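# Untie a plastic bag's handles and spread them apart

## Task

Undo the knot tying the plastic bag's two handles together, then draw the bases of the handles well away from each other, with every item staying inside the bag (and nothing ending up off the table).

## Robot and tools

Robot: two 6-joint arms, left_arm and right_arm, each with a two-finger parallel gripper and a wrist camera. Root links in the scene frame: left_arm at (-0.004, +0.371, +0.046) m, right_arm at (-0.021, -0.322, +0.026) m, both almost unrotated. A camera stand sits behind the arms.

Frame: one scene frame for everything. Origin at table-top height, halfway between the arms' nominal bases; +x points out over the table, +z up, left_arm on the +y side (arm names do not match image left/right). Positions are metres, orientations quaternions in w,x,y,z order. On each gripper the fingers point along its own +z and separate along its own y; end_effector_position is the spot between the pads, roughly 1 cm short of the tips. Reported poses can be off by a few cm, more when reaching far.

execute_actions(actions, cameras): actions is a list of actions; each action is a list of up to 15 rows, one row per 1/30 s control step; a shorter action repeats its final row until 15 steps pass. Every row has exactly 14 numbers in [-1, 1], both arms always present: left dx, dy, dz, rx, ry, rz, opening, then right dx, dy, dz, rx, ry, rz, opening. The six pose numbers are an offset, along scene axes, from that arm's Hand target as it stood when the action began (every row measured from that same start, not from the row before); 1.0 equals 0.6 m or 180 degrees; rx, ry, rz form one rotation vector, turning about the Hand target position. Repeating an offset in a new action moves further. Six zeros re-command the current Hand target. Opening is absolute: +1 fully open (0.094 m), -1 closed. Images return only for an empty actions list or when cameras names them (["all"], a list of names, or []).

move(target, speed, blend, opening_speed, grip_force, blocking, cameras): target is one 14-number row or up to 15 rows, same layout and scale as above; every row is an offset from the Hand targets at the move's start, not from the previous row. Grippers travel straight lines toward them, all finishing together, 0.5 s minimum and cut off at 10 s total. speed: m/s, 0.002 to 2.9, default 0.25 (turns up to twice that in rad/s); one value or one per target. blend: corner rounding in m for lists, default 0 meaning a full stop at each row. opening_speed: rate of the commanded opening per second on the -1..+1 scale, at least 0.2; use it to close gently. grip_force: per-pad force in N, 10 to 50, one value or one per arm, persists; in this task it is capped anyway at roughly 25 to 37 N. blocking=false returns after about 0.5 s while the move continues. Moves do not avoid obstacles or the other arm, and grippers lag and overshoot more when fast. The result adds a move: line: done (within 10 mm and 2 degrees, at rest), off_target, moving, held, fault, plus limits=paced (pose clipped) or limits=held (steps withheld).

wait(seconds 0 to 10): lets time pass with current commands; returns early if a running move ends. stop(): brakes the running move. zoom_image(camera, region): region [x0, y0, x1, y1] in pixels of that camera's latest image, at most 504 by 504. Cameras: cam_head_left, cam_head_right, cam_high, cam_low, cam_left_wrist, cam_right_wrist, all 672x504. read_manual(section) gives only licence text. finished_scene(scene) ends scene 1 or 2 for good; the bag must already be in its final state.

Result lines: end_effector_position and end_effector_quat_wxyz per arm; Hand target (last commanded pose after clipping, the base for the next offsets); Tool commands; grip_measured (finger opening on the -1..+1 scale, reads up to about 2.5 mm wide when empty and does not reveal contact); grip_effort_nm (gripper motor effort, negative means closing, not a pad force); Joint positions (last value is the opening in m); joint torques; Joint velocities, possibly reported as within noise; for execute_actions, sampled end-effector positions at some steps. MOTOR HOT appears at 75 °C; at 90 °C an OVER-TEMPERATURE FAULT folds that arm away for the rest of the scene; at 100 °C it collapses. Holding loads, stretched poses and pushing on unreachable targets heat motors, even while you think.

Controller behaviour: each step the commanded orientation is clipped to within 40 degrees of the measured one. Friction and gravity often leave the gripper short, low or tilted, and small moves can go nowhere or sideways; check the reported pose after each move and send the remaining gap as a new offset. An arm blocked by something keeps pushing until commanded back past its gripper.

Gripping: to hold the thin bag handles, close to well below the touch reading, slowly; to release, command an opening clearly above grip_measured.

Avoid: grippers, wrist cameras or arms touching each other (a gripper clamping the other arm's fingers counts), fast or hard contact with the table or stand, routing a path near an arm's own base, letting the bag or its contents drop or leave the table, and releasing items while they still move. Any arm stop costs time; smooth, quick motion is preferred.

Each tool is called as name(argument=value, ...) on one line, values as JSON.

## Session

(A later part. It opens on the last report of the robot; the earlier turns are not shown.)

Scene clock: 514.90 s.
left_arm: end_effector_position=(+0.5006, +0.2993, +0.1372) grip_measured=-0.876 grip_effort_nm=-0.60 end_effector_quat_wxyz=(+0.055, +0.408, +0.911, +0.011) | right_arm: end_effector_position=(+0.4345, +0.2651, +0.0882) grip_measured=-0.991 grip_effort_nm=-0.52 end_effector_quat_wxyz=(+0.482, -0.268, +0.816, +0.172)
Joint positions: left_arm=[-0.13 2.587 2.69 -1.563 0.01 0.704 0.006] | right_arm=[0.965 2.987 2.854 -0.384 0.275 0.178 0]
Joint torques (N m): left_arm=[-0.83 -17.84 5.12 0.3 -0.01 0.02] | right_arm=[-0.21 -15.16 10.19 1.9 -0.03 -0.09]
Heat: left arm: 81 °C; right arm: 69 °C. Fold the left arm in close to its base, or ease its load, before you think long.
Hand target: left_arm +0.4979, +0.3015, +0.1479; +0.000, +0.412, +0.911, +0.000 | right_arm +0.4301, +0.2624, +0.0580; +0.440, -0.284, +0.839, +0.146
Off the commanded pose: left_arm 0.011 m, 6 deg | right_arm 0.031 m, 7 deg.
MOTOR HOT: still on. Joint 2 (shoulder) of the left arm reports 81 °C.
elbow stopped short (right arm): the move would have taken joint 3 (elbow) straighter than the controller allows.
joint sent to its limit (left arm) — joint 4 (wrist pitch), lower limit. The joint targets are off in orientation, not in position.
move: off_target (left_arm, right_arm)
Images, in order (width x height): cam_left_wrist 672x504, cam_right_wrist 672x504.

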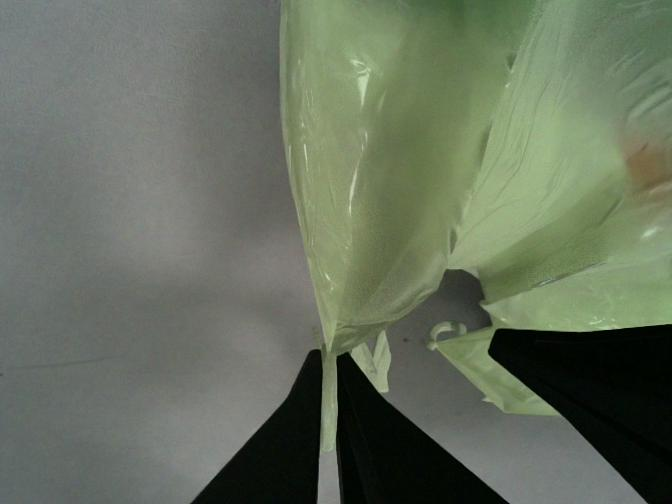

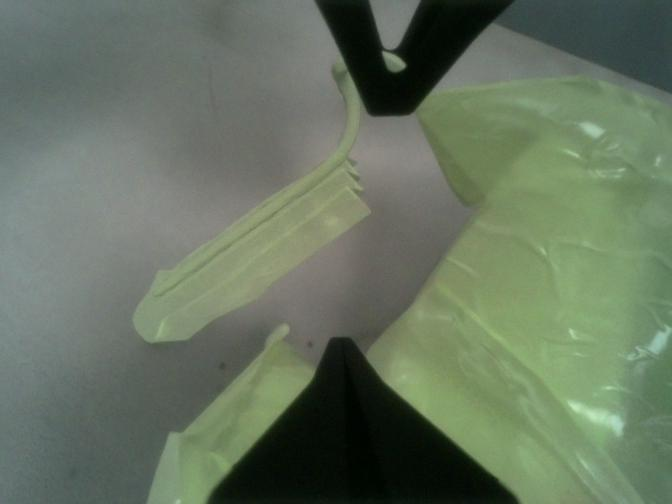

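move(target=[[0,0,0,0,0,0,-1,-0.14,-0.14,0.16,0,0,0,-1],[-0.25,0.05,-0.02,0,0,0,-1,-0.25,-0.3,0.2,0,0,0,-1]], speed=0.12, cameras=["cam_right_wrist","cam_left_wrist","cam_high"])

Scene clock: 524.73 s.
left_arm: end_effector_position=(+0.3477, +0.3274, +0.1276) grip_measured=-0.876 grip_effort_nm=-0.60 end_effector_quat_wxyz=(-0.013, +0.411, +0.912, -0.009) | right_arm: end_effector_position=(+0.2818, +0.0832, +0.1657) grip_measured=-0.991 grip_effort_nm=-0.52 end_effector_quat_wxyz=(+0.426, -0.294, +0.844, +0.138)
Joint positions: left_arm=[-0.11 1.924 1.557 -1.233 0.009 0.729 0.006] | right_arm=[1.023 1.79 1.222 -0.11 0.305 0.215 0]
Joint torques (N m): left_arm=[-0.21 -13.29 5.12 0.18 -0.02 0.03] | right_arm=[0.47 -13.52 7.42 2.49 0.34 0.09]
Heat: left arm: 81 °C; right arm: 72 °C. Fold the left arm in close to its base, or ease its load, before you think long.
Hand target: left_arm +0.3478, +0.3315, +0.1358; +0.000, +0.412, +0.911, +0.000 | right_arm +0.2801, +0.0823, +0.1778; +0.440, -0.284, +0.840, +0.146
Off the commanded pose: left_arm 0.009 m, 2 deg | right_arm 0.012 m, 2 deg.
MOTOR HOT: still on. Joint 2 (shoulder) of the left arm reports 81 °C.
move: off_target (right_arm)
Images, in order (width x height): cam_high 672x504, cam_left_wrist 672x504, cam_right_wrist 672x504.

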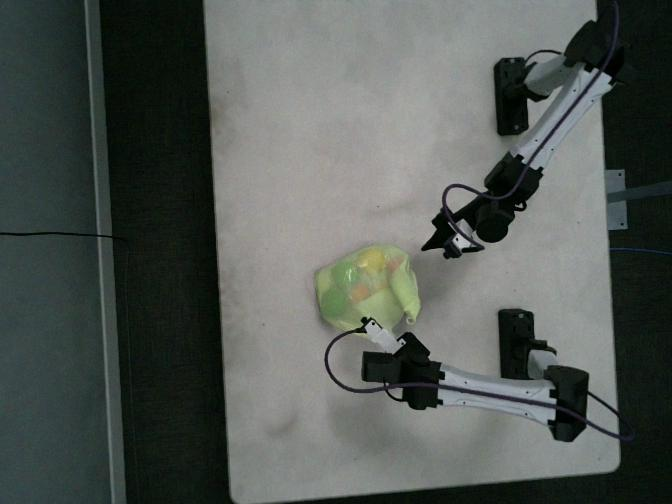

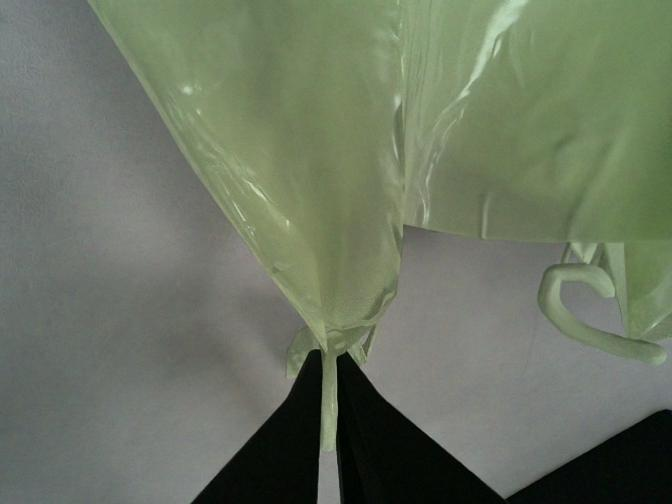

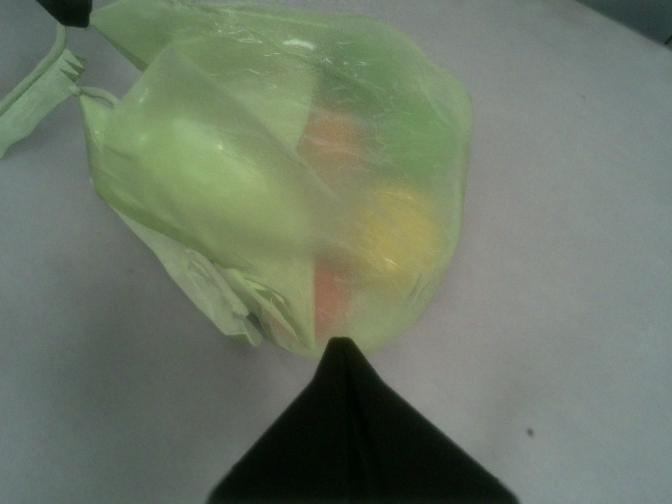

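move(target=[[0,0,0,0,0,0,-1,-0.02,0.226,-0.02,0,0,0,0.1],[0,0,0,0,0,0,-1,0.063,0.291,-0.116,0,0,0,0.1]], speed=0.12, cameras=["cam_right_wrist","cam_left_wrist"])

Scene clock: 537.10 s.
left_arm: end_effector_position=(+0.3479, +0.3274, +0.1276) grip_measured=-0.876 grip_effort_nm=-0.60 end_effector_quat_wxyz=(-0.012, +0.411, +0.911, -0.009) | right_arm: end_effector_position=(+0.3155, +0.2521, +0.1095) grip_measured=+0.099 grip_effort_nm=0.08 end_effector_quat_wxyz=(+0.440, -0.279, +0.842, +0.141)
Joint positions: left_arm=[-0.11 1.924 1.557 -1.232 0.009 0.73 0.006] | right_arm=[1.137 2.498 2.086 -0.265 0.415 0.304 0.052]
Joint torques (N m): left_arm=[-0.2 -13.29 5.12 0.2 -0.02 0.03] | right_arm=[-0.39 -14.76 11.49 2.24 0.1 -0.15]
Heat: left arm: 79 °C; right arm: 69 °C. Fold the left arm in close to its base, or ease its load, before you think long.
Hand target: left_arm +0.3478, +0.3315, +0.1358; +0.000, +0.412, +0.911, +0.000 | right_arm +0.3178, +0.2570, +0.1084; +0.440, -0.284, +0.839, +0.146
Off the commanded pose: left_arm 0.009 m, 2 deg | right_arm 0.006 m, 1 deg.
MOTOR HOT: still on. Joint 2 (shoulder) of the left arm reports 79 °C.
move: done
Images, in order (width x height): cam_left_wrist 672x504, cam_right_wrist 672x504.

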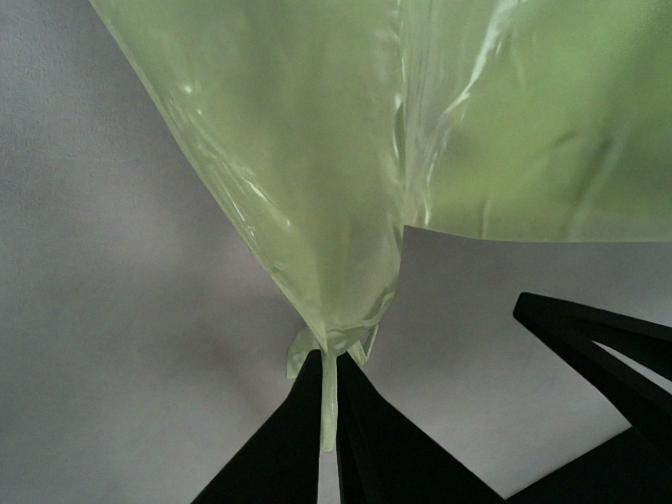

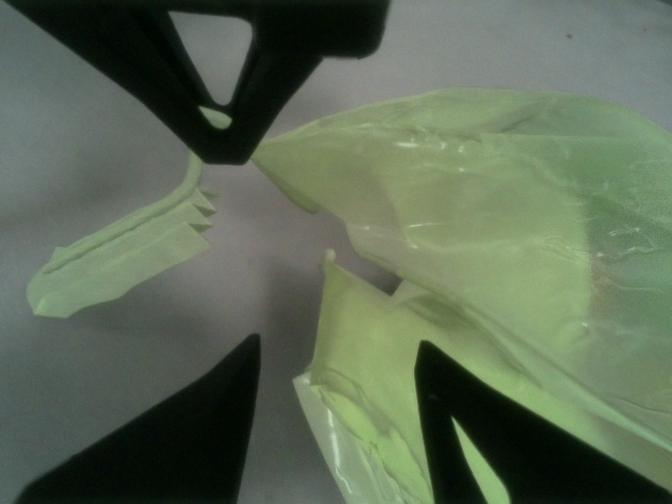

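move(target=[0,0,0,0,0,0,-1,0.06,0.045,-0.082,0,0,0,0.1], speed=0.12, cameras=["cam_right_wrist","cam_left_wrist"])

Scene clock: 544.10 s.
left_arm: end_effector_position=(+0.3599, +0.3406, +0.1269) grip_measured=-0.876 grip_effort_nm=-0.60 end_effector_quat_wxyz=(+0.002, +0.403, +0.915, +0.018) | right_arm: end_effector_position=(+0.3490, +0.2892, +0.0814) grip_measured=+0.099 grip_effort_nm=0.08 end_effector_quat_wxyz=(+0.459, -0.269, +0.831, +0.161)
Joint positions: left_arm=[-0.09 1.924 1.554 -1.187 -0.032 0.732 0.006] | right_arm=[1.111 2.78 2.467 -0.294 0.395 0.284 0.052]
Joint torques (N m): left_arm=[-2.1 -13.33 5.44 -0.15 0.36 0.02] | right_arm=[-1.31 -14.65 11.21 1.91 -0.02 -0.2]
Heat: left arm: 78 °C; right arm: 69 °C. Fold the left arm in close to its base, or ease its load, before you think long.
Hand target: left_arm +0.3478, +0.3316, +0.1358; +0.000, +0.412, +0.911, +0.000 | right_arm +0.3537, +0.2841, +0.0592; +0.440, -0.284, +0.839, +0.146
Off the commanded pose: left_arm 0.018 m, 2 deg | right_arm 0.023 m, 3 deg.
MOTOR HOT: still on. Joint 2 (shoulder) of the left arm reports 78 °C.
move: off_target (left_arm, right_arm)
Images, in order (width x height): cam_left_wrist 672x504, cam_right_wrist 672x504.

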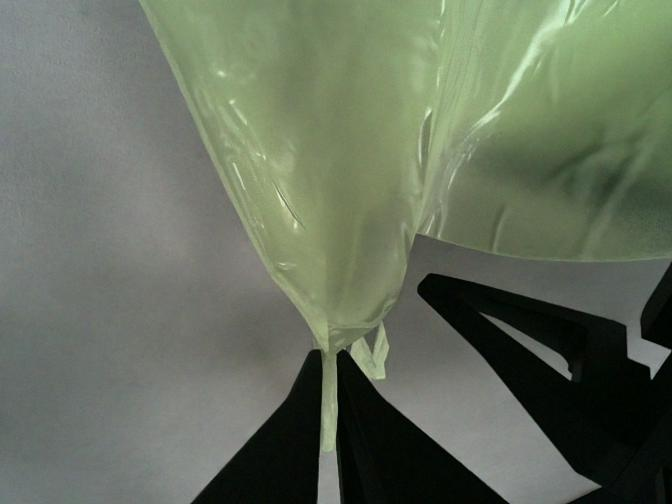

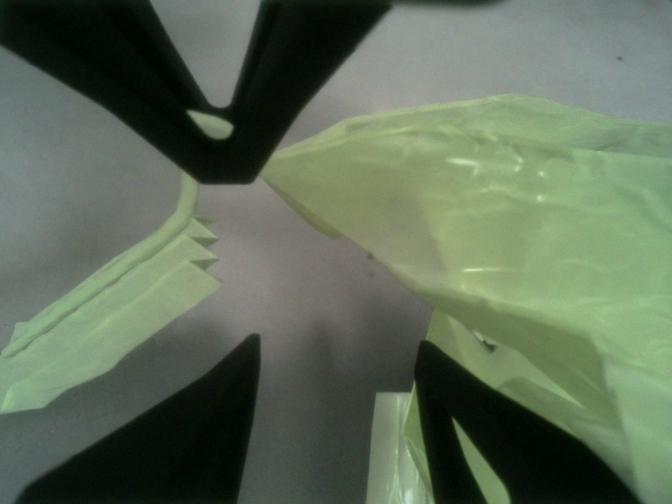

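move(target=[[0,0,0,0,0,0,-1,-0.06,-0.065,0.11,0,0,0,0.1],[0,0,0,0,0,0,-1,-0.12,-0.23,0.17,0,0,0,1]], speed=0.12, cameras=["cam_right_wrist","cam_left_wrist"])

Scene clock: 552.97 s.
left_arm: end_effector_position=(+0.3522, +0.3336, +0.1255) grip_measured=-0.876 grip_effort_nm=-0.60 end_effector_quat_wxyz=(-0.007, +0.407, +0.913, +0.001) | right_arm: end_effector_position=(+0.2812, +0.1468, +0.1465) grip_measured=+0.999 grip_effort_nm=0.08 end_effector_quat_wxyz=(+0.430, -0.285, +0.846, +0.132)
Joint positions: left_arm=[-0.099 1.924 1.549 -1.209 -0.007 0.732 0.006] | right_arm=[1.108 2.02 1.457 -0.135 0.391 0.283 0.094]
Joint torques (N m): left_arm=[-1.22 -13.33 5.74 0.01 0.13 0.02] | right_arm=[-0.59 -16.12 7.32 2.45 0.1 -0.13]
Heat: left arm: 77 °C; right arm: 72 °C. Fold the left arm in close to its base, or ease its load, before you think long.
Hand target: left_arm +0.3478, +0.3316, +0.1359; +0.000, +0.412, +0.911, +0.000 | right_arm +0.2818, +0.1460, +0.1612; +0.440, -0.284, +0.839, +0.146
Off the commanded pose: left_arm 0.011 m, 1 deg | right_arm 0.015 m, 2 deg.
MOTOR HOT: still on. Joint 2 (shoulder) of the left arm reports 77 °C.
move: off_target (left_arm, right_arm); target 2's new opening was sent with right_arm's hand 0.015 m and 2 deg from that target
Images, in order (width x height): cam_left_wrist 672x504, cam_right_wrist 672x504.

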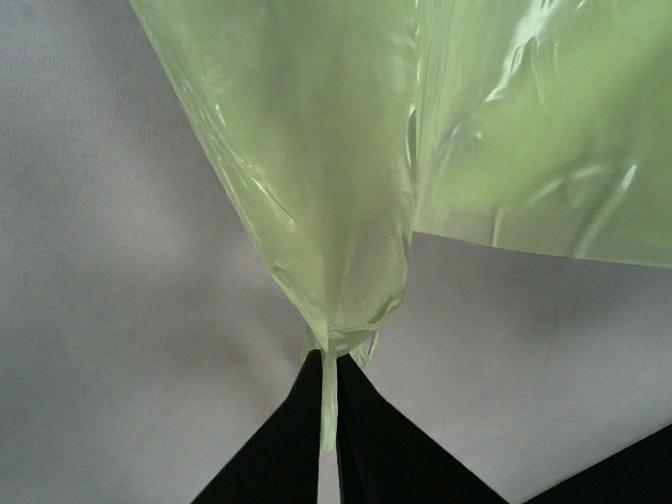

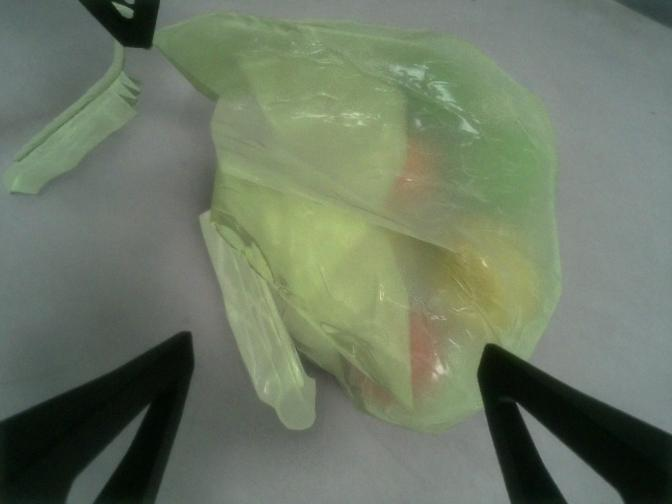

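move(target=[[0,0,0,0,0,0,-1,-0.033,0.11,-0.06,0,0,0,1],[0,0,0,0,0,0,-1,0.05,0.177,-0.193,0,0,0,1]], speed=0.12, cameras=["cam_right_wrist"])

move(target=[0,0,0,0,0,0,-1,0,0,0,0,0,0,-1], cameras=["cam_right_wrist","cam_left_wrist"])

Scene clock: 562.60 s.
left_arm: end_effector_position=(+0.3522, +0.3334, +0.1255) grip_measured=-0.876 grip_effort_nm=-0.60 end_effector_quat_wxyz=(-0.007, +0.407, +0.913, +0.001) | right_arm: end_effector_position=(+0.3015, +0.2506, +0.0465) grip_measured=+0.999 grip_effort_nm=0.08 end_effector_quat_wxyz=(+0.435, -0.287, +0.841, +0.146)
Joint positions: left_arm=[-0.099 1.924 1.549 -1.209 -0.006 0.732 0.006] | right_arm=[1.154 2.545 1.922 -0.061 0.41 0.309 0.094]
Joint torques (N m): left_arm=[-1.24 -13.34 5.74 0.01 0.12 0.02] | right_arm=[-1.31 -14.45 11.04 2.34 0.22 -0.14]
Heat: left arm: 76 °C; right arm: 71 °C. Fold the left arm in close to its base, or ease its load, before you think long.
Hand target: left_arm +0.3478, +0.3316, +0.1359; +0.000, +0.412, +0.911, +0.000 | right_arm +0.3118, +0.2522, +0.0455; +0.440, -0.284, +0.839, +0.146
Off the commanded pose: left_arm 0.011 m, 1 deg | right_arm 0.010 m, 1 deg.
MOTOR HOT: still on. Joint 2 (shoulder) of the left arm reports 76 °C.
move: off_target (left_arm)
Images, in order (width x height): cam_right_wrist 672x504.

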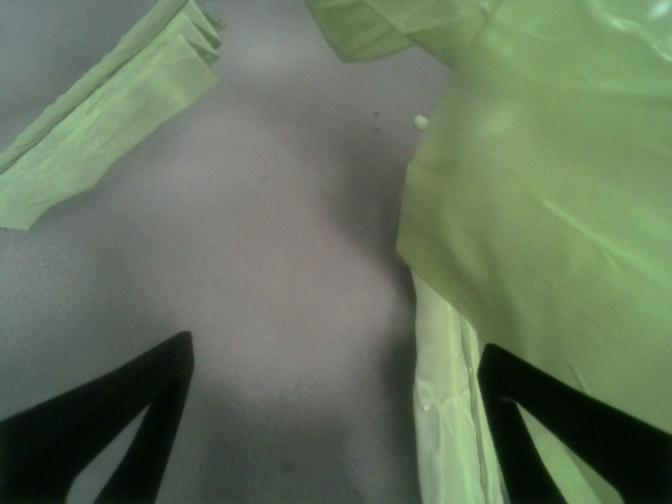

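Scene clock: 563.10 s.
left_arm: end_effector_position=(+0.3522, +0.3334, +0.1255) grip_measured=-0.876 grip_effort_nm=-0.60 end_effector_quat_wxyz=(-0.007, +0.407, +0.913, +0.001) | right_arm: end_effector_position=(+0.3068, +0.2476, +0.0465) grip_measured=-0.991 grip_effort_nm=-0.51 end_effector_quat_wxyz=(+0.435, -0.283, +0.842, +0.144)
Joint positions: left_arm=[-0.099 1.924 1.549 -1.209 -0.006 0.732 0.006] | right_arm=[1.145 2.545 1.922 -0.061 0.41 0.309 0]
Joint torques (N m): left_arm=[-1.22 -13.35 5.75 0.01 0.12 0.02] | right_arm=[-0.46 -14.31 11.21 2.34 0.22 -0.15]
Heat: left arm: 76 °C; right arm: 72 °C. Fold the left arm in close to its base, or ease its load, before you think long.
Hand target: left_arm +0.3478, +0.3316, +0.1359; +0.000, +0.412, +0.911, +0.000 | right_arm +0.3117, +0.2523, +0.0455; +0.440, -0.284, +0.839, +0.146
Off the commanded pose: left_arm 0.011 m, 1 deg | right_arm 0.007 m, 1 deg.
MOTOR HOT: still on. Joint 2 (shoulder) of the left arm reports 76 °C.
move: off_target (left_arm)
Images, in order (width x height): cam_left_wrist 672x504, cam_right_wrist 672x504.

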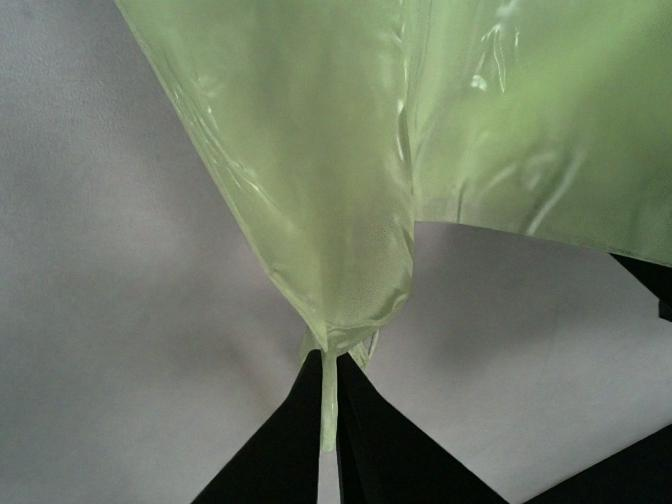

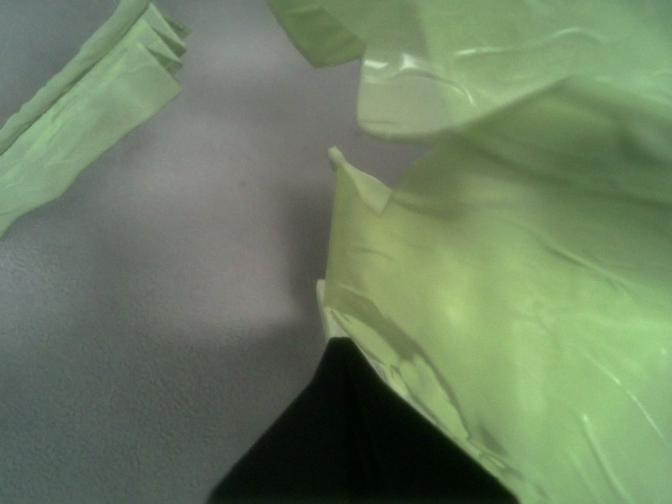

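move(target=[[0,0,0,0,0,0,-1,-0.08,-0.08,0.11,0,0,0,0.5],[0,0,0,0,0,0,-1,0.02,0.04,-0.045,0,0,0,0.5]], speed=0.1, cameras=["cam_right_wrist"])

move(target=[0,0,0,0,0,0,-1,0,0,0,0,0,0,-1], cameras=["cam_right_wrist","cam_left_wrist"])

Scene clock: 574.03 s.
left_arm: end_effector_position=(+0.3522, +0.3334, +0.1255) grip_measured=-0.876 grip_effort_nm=-0.60 end_effector_quat_wxyz=(-0.007, +0.407, +0.913, +0.001) | right_arm: end_effector_position=(+0.3214, +0.2760, +0.0278) grip_measured=+0.498 grip_effort_nm=0.08 end_effector_quat_wxyz=(+0.448, -0.276, +0.837, +0.150)
Joint positions: left_arm=[-0.099 1.924 1.549 -1.209 -0.006 0.732 0.006] | right_arm=[1.144 2.717 2.157 -0.091 0.418 0.305 0.07]
Joint torques (N m): left_arm=[-1.24 -13.34 5.75 0.01 0.12 0.02] | right_arm=[-0.58 -15.13 11.17 2.04 0.1 -0.13]
Heat: left arm: 75 °C; right arm: 74 °C. Fold the left arm in close to its base, or ease its load, before you think long.
Hand target: left_arm +0.3478, +0.3316, +0.1359; +0.000, +0.412, +0.911, +0.000 | right_arm +0.3237, +0.2762, +0.0184; +0.440, -0.284, +0.839, +0.146
Off the commanded pose: left_arm 0.011 m, 1 deg | right_arm 0.010 m, 1 deg.
MOTOR HOT: still on. Joint 2 (shoulder) of the left arm reports 75 °C.
move: off_target (left_arm)
Images, in order (width x height): cam_right_wrist 672x504.

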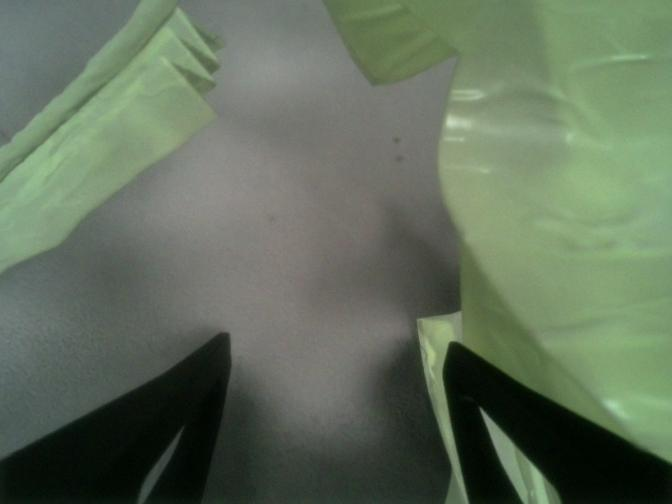

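Scene clock: 574.53 s.
left_arm: end_effector_position=(+0.3522, +0.3334, +0.1255) grip_measured=-0.876 grip_effort_nm=-0.60 end_effector_quat_wxyz=(-0.007, +0.407, +0.913, +0.001) | right_arm: end_effector_position=(+0.3212, +0.2757, +0.0273) grip_measured=-0.991 grip_effort_nm=-0.52 end_effector_quat_wxyz=(+0.447, -0.277, +0.837, +0.150)
Joint positions: left_arm=[-0.099 1.924 1.549 -1.209 -0.006 0.732 0.006] | right_arm=[1.144 2.717 2.157 -0.093 0.418 0.305 0]
Joint torques (N m): left_arm=[-1.22 -13.34 5.75 0.01 0.12 0.02] | right_arm=[-0.59 -15.06 11.15 2.05 0.11 -0.13]
Heat: left arm: 75 °C; right arm: 74 °C. Fold the left arm in close to its base, or ease its load, before you think long.
Hand target: left_arm +0.3478, +0.3316, +0.1359; +0.000, +0.412, +0.911, +0.000 | right_arm +0.3237, +0.2762, +0.0184; +0.440, -0.284, +0.839, +0.146
Off the commanded pose: left_arm 0.011 m, 1 deg | right_arm 0.009 m, 1 deg.
MOTOR HOT: still on. Joint 2 (shoulder) of the left arm reports 75 °C.
move: off_target (left_arm)
Images, in order (width x height): cam_left_wrist 672x504, cam_right_wrist 672x504.

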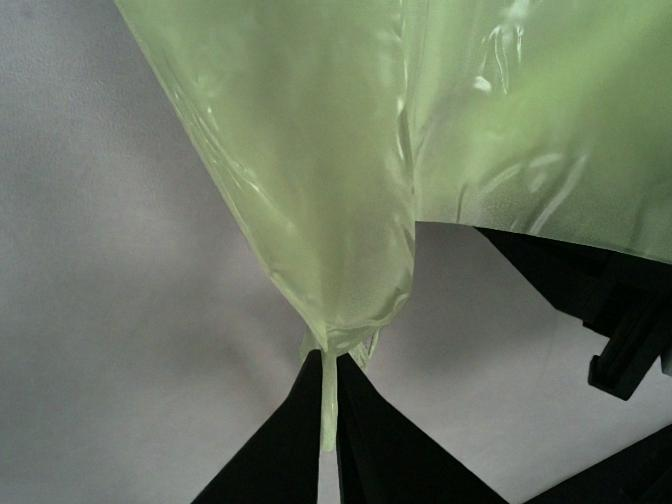

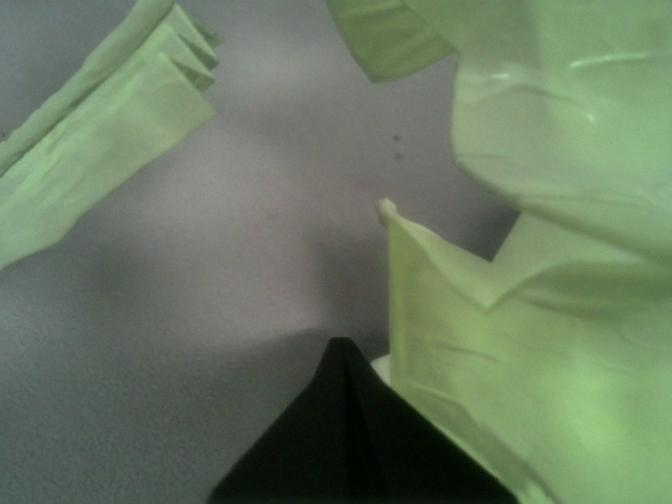

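move(target=[[0,0,0,0,0,0,-1,-0.07,-0.12,0.14,0,0,0,0.6],[0,0,0,0,0,0,-1,0.04,-0.033,0.01,0,0,0,0.6]], speed=0.1, cameras=["cam_right_wrist"])

move(target=[0,0,0,0,0,0,-1,0,0,0,0,0,0,-1], cameras=["cam_right_wrist","cam_left_wrist"])

Scene clock: 582.37 s.
left_arm: end_effector_position=(+0.3522, +0.3333, +0.1255) grip_measured=-0.876 grip_effort_nm=-0.60 end_effector_quat_wxyz=(-0.007, +0.407, +0.913, +0.000) | right_arm: end_effector_position=(+0.3395, +0.2585, +0.0289) grip_measured=+0.598 grip_effort_nm=0.08 end_effector_quat_wxyz=(+0.441, -0.283, +0.838, +0.153)
Joint positions: left_arm=[-0.099 1.924 1.549 -1.209 -0.005 0.732 0.006] | right_arm=[1.096 2.671 2.076 -0.053 0.364 0.272 0.075]
Joint torques (N m): left_arm=[-1.21 -13.33 5.74 0.01 0.12 0.01] | right_arm=[-1.24 -15.36 11.25 2.11 0.2 -0.15]
Heat: left arm: 74 °C; right arm: 76 °C. Fold the left arm in close to its base, or ease its load, before you think long. Fold the right arm in close to its base, or ease its load, before you think long.
Hand target: left_arm +0.3479, +0.3316, +0.1359; +0.000, +0.412, +0.911, +0.000 | right_arm +0.3478, +0.2564, +0.0245; +0.440, -0.284, +0.839, +0.146
Off the commanded pose: left_arm 0.011 m, 1 deg | right_arm 0.010 m, 1 deg.
MOTOR HOT: joint 2 (shoulder) of the right arm reports 76 °C; the controller's stop level is 90 °C. To cool a motor, set the load down, stop pushing, or move to a pose that needs little force.
MOTOR HOT: still on. Joint 2 (shoulder) of the left arm reports 74 °C.
move: off_target (left_arm)
Images, in order (width x height): cam_right_wrist 672x504.

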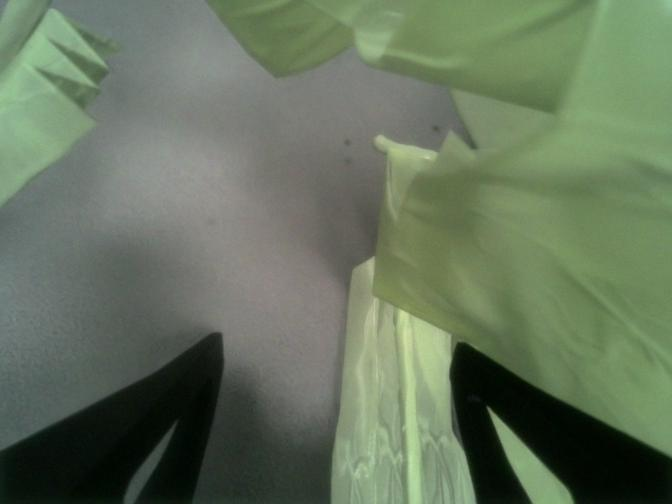

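Scene clock: 582.90 s.
left_arm: end_effector_position=(+0.3522, +0.3333, +0.1255) grip_measured=-0.876 grip_effort_nm=-0.60 end_effector_quat_wxyz=(-0.007, +0.407, +0.913, +0.000) | right_arm: end_effector_position=(+0.3434, +0.2559, +0.0288) grip_measured=-0.881 grip_effort_nm=-0.56 end_effector_quat_wxyz=(+0.441, -0.280, +0.839, +0.151)
Joint positions: left_arm=[-0.099 1.924 1.549 -1.209 -0.005 0.732 0.006] | right_arm=[1.089 2.671 2.076 -0.054 0.364 0.272 0.006]
Joint torques (N m): left_arm=[-1.24 -13.34 5.75 0.01 0.12 0.02] | right_arm=[-0.57 -15.24 11.36 2.1 0.2 -0.15]
Heat: left arm: 74 °C; right arm: 76 °C. Fold the left arm in close to its base, or ease its load, before you think long. Fold the right arm in close to its base, or ease its load, before you think long.
Hand target: left_arm +0.3479, +0.3316, +0.1359; +0.000, +0.412, +0.911, +0.000 | right_arm +0.3476, +0.2565, +0.0244; +0.440, -0.284, +0.839, +0.146
Off the commanded pose: left_arm 0.011 m, 1 deg | right_arm 0.006 m, 1 deg.
MOTOR HOT: still on. Joint 2 (shoulder) of the left arm reports 74 °C.
MOTOR HOT: still on. Joint 2 (shoulder) of the right arm reports 76 °C.
move: off_target (left_arm)
Images, in order (width x height): cam_left_wrist 672x504, cam_right_wrist 672x504.

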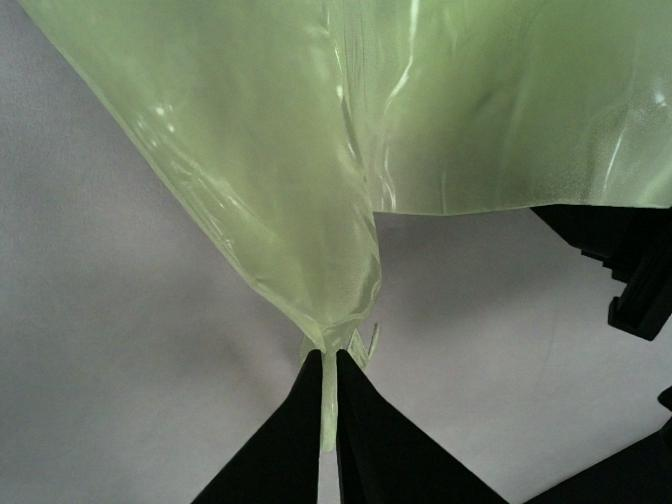

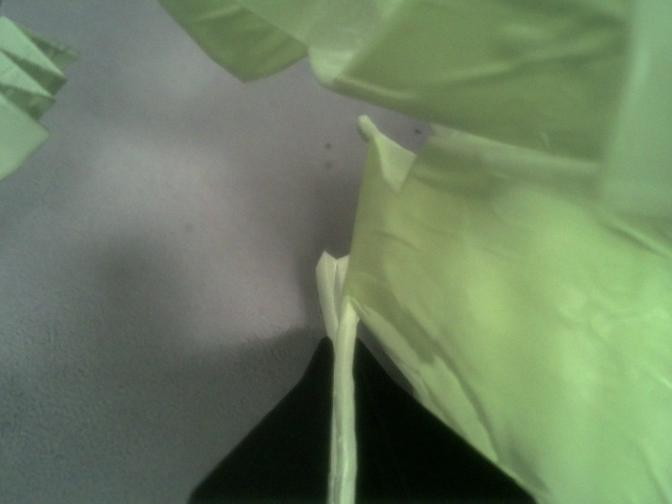

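move(target=[0.06,0.16,-0.09,0,0,0,-1,-0.12,-0.2,0.04,0,0,0,-1], speed=0.08, cameras=["cam_right_wrist","cam_left_wrist","cam_high"])

Scene clock: 587.13 s.
left_arm: end_effector_position=(+0.3766, +0.4240, +0.0836) grip_measured=-0.876 grip_effort_nm=-0.60 end_effector_quat_wxyz=(-0.004, +0.411, +0.912, -0.004) | right_arm: end_effector_position=(+0.2752, +0.1335, +0.0283) grip_measured=-0.881 grip_effort_nm=-0.55 end_effector_quat_wxyz=(+0.422, -0.293, +0.847, +0.135)
Joint positions: left_arm=[0.148 2.053 1.564 -1.093 0.002 0.986 0.006] | right_arm=[1.099 2.198 1.21 0.281 0.365 0.271 0.006]
Joint torques (N m): left_arm=[-0.27 -9.7 7.82 0.22 0.06 0.06] | right_arm=[0.4 -16.88 6.24 2.43 0.39 0.01]
Heat: left arm: 73 °C; right arm: 76 °C. Fold the left arm in close to its base, or ease its load, before you think long. Fold the right arm in close to its base, or ease its load, before you think long.
Hand target: left_arm +0.3838, +0.4276, +0.0820; +0.000, +0.412, +0.911, +0.000 | right_arm +0.2757, +0.1364, +0.0485; +0.440, -0.284, +0.839, +0.146
Off the commanded pose: left_arm 0.008 m, 1 deg | right_arm 0.020 m, 3 deg.
MOTOR HOT: still on. Joint 2 (shoulder) of the left arm reports 73 °C.
MOTOR HOT: still on. Joint 2 (shoulder) of the right arm reports 76 °C.
move: off_target (right_arm)
Images, in order (width x height): cam_high 672x504, cam_left_wrist 672x504, cam_right_wrist 672x504.

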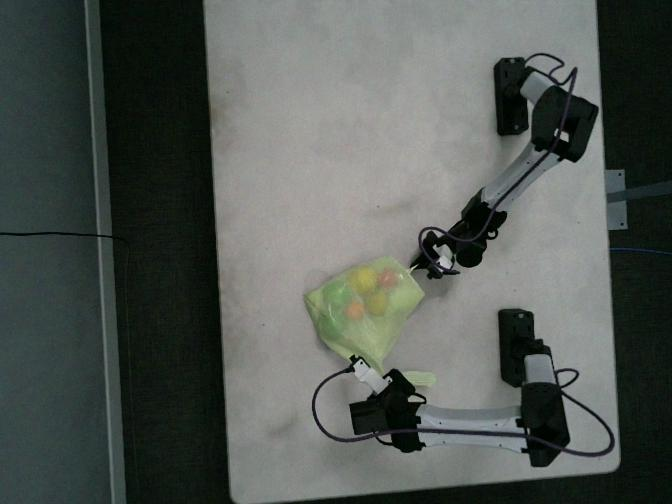

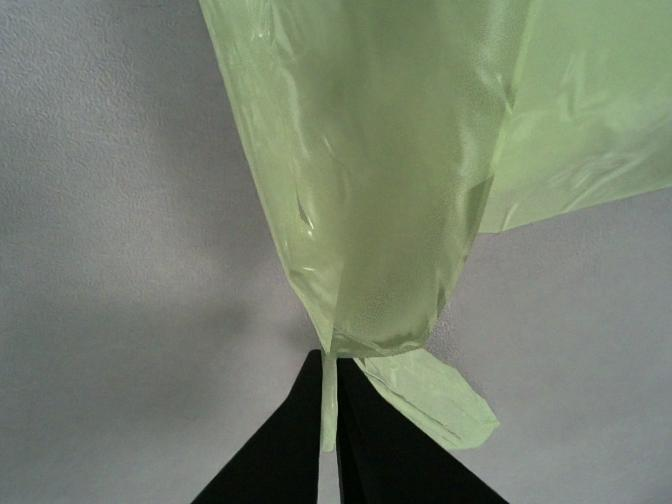

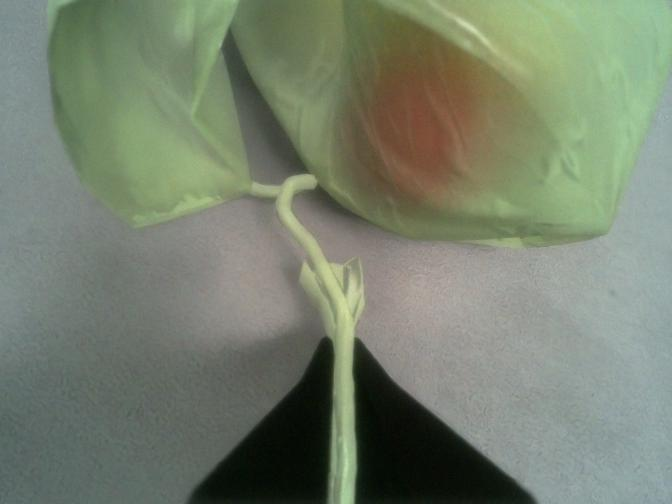

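move(target=[0,0.03,-0.085,0,0,0,-1,-0.03,-0.03,-0.03,0,0,0,-1], speed=0.08)

move(target=[0,0,0,0,0,0,0,0,0,0,0,0,0,0.3], opening_speed=0.6)

move(target=[0,0.0,0.25,0,0,0,0,-0.05,-0.04,0.2,0,0,0,0.3], speed=0.12, cameras=["cam_right_wrist","cam_left_wrist","cam_high","cam_head_right"])

Scene clock: 591.77 s.
left_arm: end_effector_position=(+0.3857, +0.4421, +0.0397) grip_measured=-0.876 grip_effort_nm=-0.60 end_effector_quat_wxyz=(+0.006, +0.412, +0.911, +0.002) | right_arm: end_effector_position=(+0.2594, +0.1189, +0.0192) grip_measured=-0.881 grip_effort_nm=-0.56 end_effector_quat_wxyz=(+0.432, -0.292, +0.842, +0.141)
Joint positions: left_arm=[0.191 2.129 1.499 -0.929 0.004 1.032 0.006] | right_arm=[1.119 2.173 1.083 0.405 0.383 0.277 0.006]
Joint torques (N m): left_arm=[-0.13 -10.21 5.11 0.34 0.05 0.06] | right_arm=[0.47 -15.43 5.46 2.28 0.37 0.09]
Heat: left arm: 71 °C; right arm: 77 °C. Fold the right arm in close to its base, or ease its load, before you think long.
Hand target: left_arm +0.3839, +0.4456, +0.0309; +0.000, +0.412, +0.911, +0.000 | right_arm +0.2577, +0.1184, +0.0304; +0.440, -0.284, +0.839, +0.146
Off the commanded pose: left_arm 0.010 m, 1 deg | right_arm 0.011 m, 1 deg.
MOTOR HOT: still on. Joint 2 (shoulder) of the right arm reports 77 °C.
MOTOR HOT: cleared for the motors of the left arm.
move: off_target (right_arm)

Scene clock: 594.13 s.
left_arm: end_effector_position=(+0.3865, +0.4422, +0.0397) grip_measured=-0.002 grip_effort_nm=0.10 end_effector_quat_wxyz=(+0.007, +0.412, +0.911, +0.003) | right_arm: end_effector_position=(+0.2604, +0.1180, +0.0196) grip_measured=+0.298 grip_effort_nm=0.08 end_effector_quat_wxyz=(+0.434, -0.289, +0.842, +0.139)
Joint positions: left_arm=[0.191 2.129 1.499 -0.925 0.004 1.032 0.047] | right_arm=[1.119 2.173 1.082 0.407 0.391 0.28 0.061]
Joint torques (N m): left_arm=[-0.12 -10.22 5.12 0.29 0.05 0.02] | right_arm=[0.47 -15.38 5.5 2.24 0.28 0.06]
Heat: left arm: 69 °C; right arm: 76 °C. Fold the right arm in close to its base, or ease its load, before you think long.
Hand target: left_arm +0.3838, +0.4456, +0.0309; +0.000, +0.412, +0.911, +0.000 | right_arm +0.2577, +0.1184, +0.0304; +0.440, -0.284, +0.840, +0.146
Off the commanded pose: left_arm 0.010 m, 1 deg | right_arm 0.011 m, 1 deg.
MOTOR HOT: still on. Joint 2 (shoulder) of the right arm reports 76 °C.
move: off_target (right_arm)

Scene clock: 596.17 s.
left_arm: end_effector_position=(+0.3830, +0.4416, +0.1665) grip_measured=-0.002 grip_effort_nm=0.10 end_effector_quat_wxyz=(-0.012, +0.412, +0.911, -0.011) | right_arm: end_effector_position=(+0.2269, +0.0907, +0.1305) grip_measured=+0.299 grip_effort_nm=0.08 end_effector_quat_wxyz=(+0.427, -0.295, +0.844, +0.136)
Joint positions: left_arm=[0.191 2.088 1.947 -1.463 0.004 1.032 0.047] | right_arm=[1.168 1.782 1.068 0.001 0.419 0.31 0.061]
Joint torques (N m): left_arm=[-0.14 -14.01 7.79 -0.04 0.04 0.03] | right_arm=[0.47 -12.79 10.52 2 0.39 0.09]
Heat: left arm: 69 °C; right arm: 76 °C. Fold the right arm in close to its base, or ease its load, before you think long.
Hand target: left_arm +0.3839, +0.4456, +0.1810; +0.000, +0.412, +0.911, +0.000 | right_arm +0.2276, +0.0945, +0.1504; +0.440, -0.284, +0.839, +0.146
Off the commanded pose: left_arm 0.015 m, 2 deg | right_arm 0.020 m, 2 deg.
MOTOR HOT: still on. Joint 2 (shoulder) of the right arm reports 76 °C.
move: off_target (left_arm, right_arm)
Images, in order (width x height): cam_head_right 672x504, cam_high 672x504, cam_left_wrist 672x504, cam_right_wrist 672x504.

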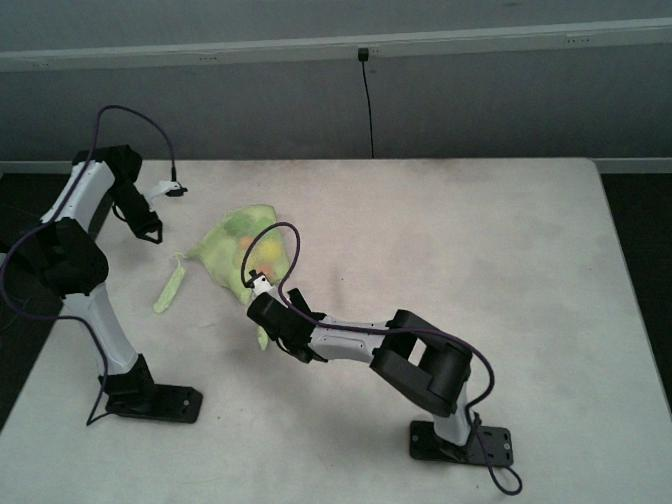

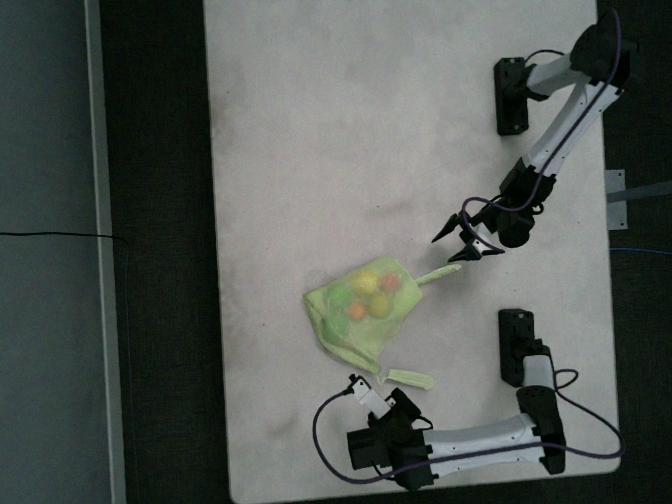

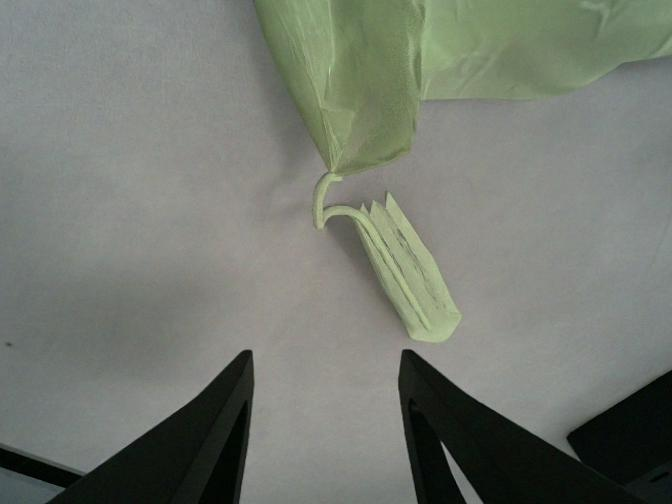

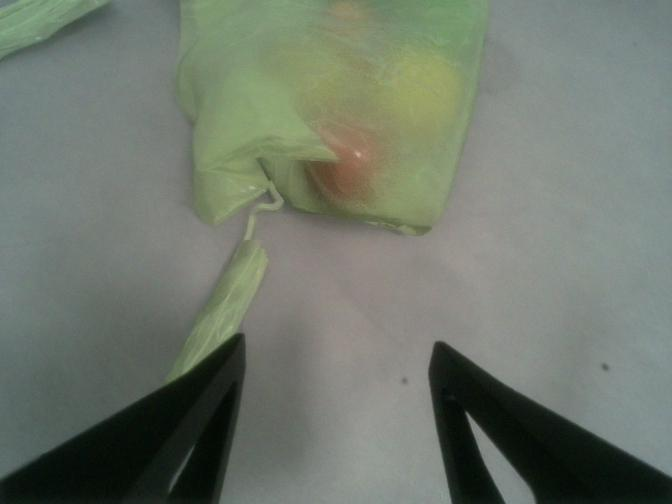

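Bases are now ≈20 cm or more apart and free.

finished_scene(scene=2)

The scene is finished: the task was done.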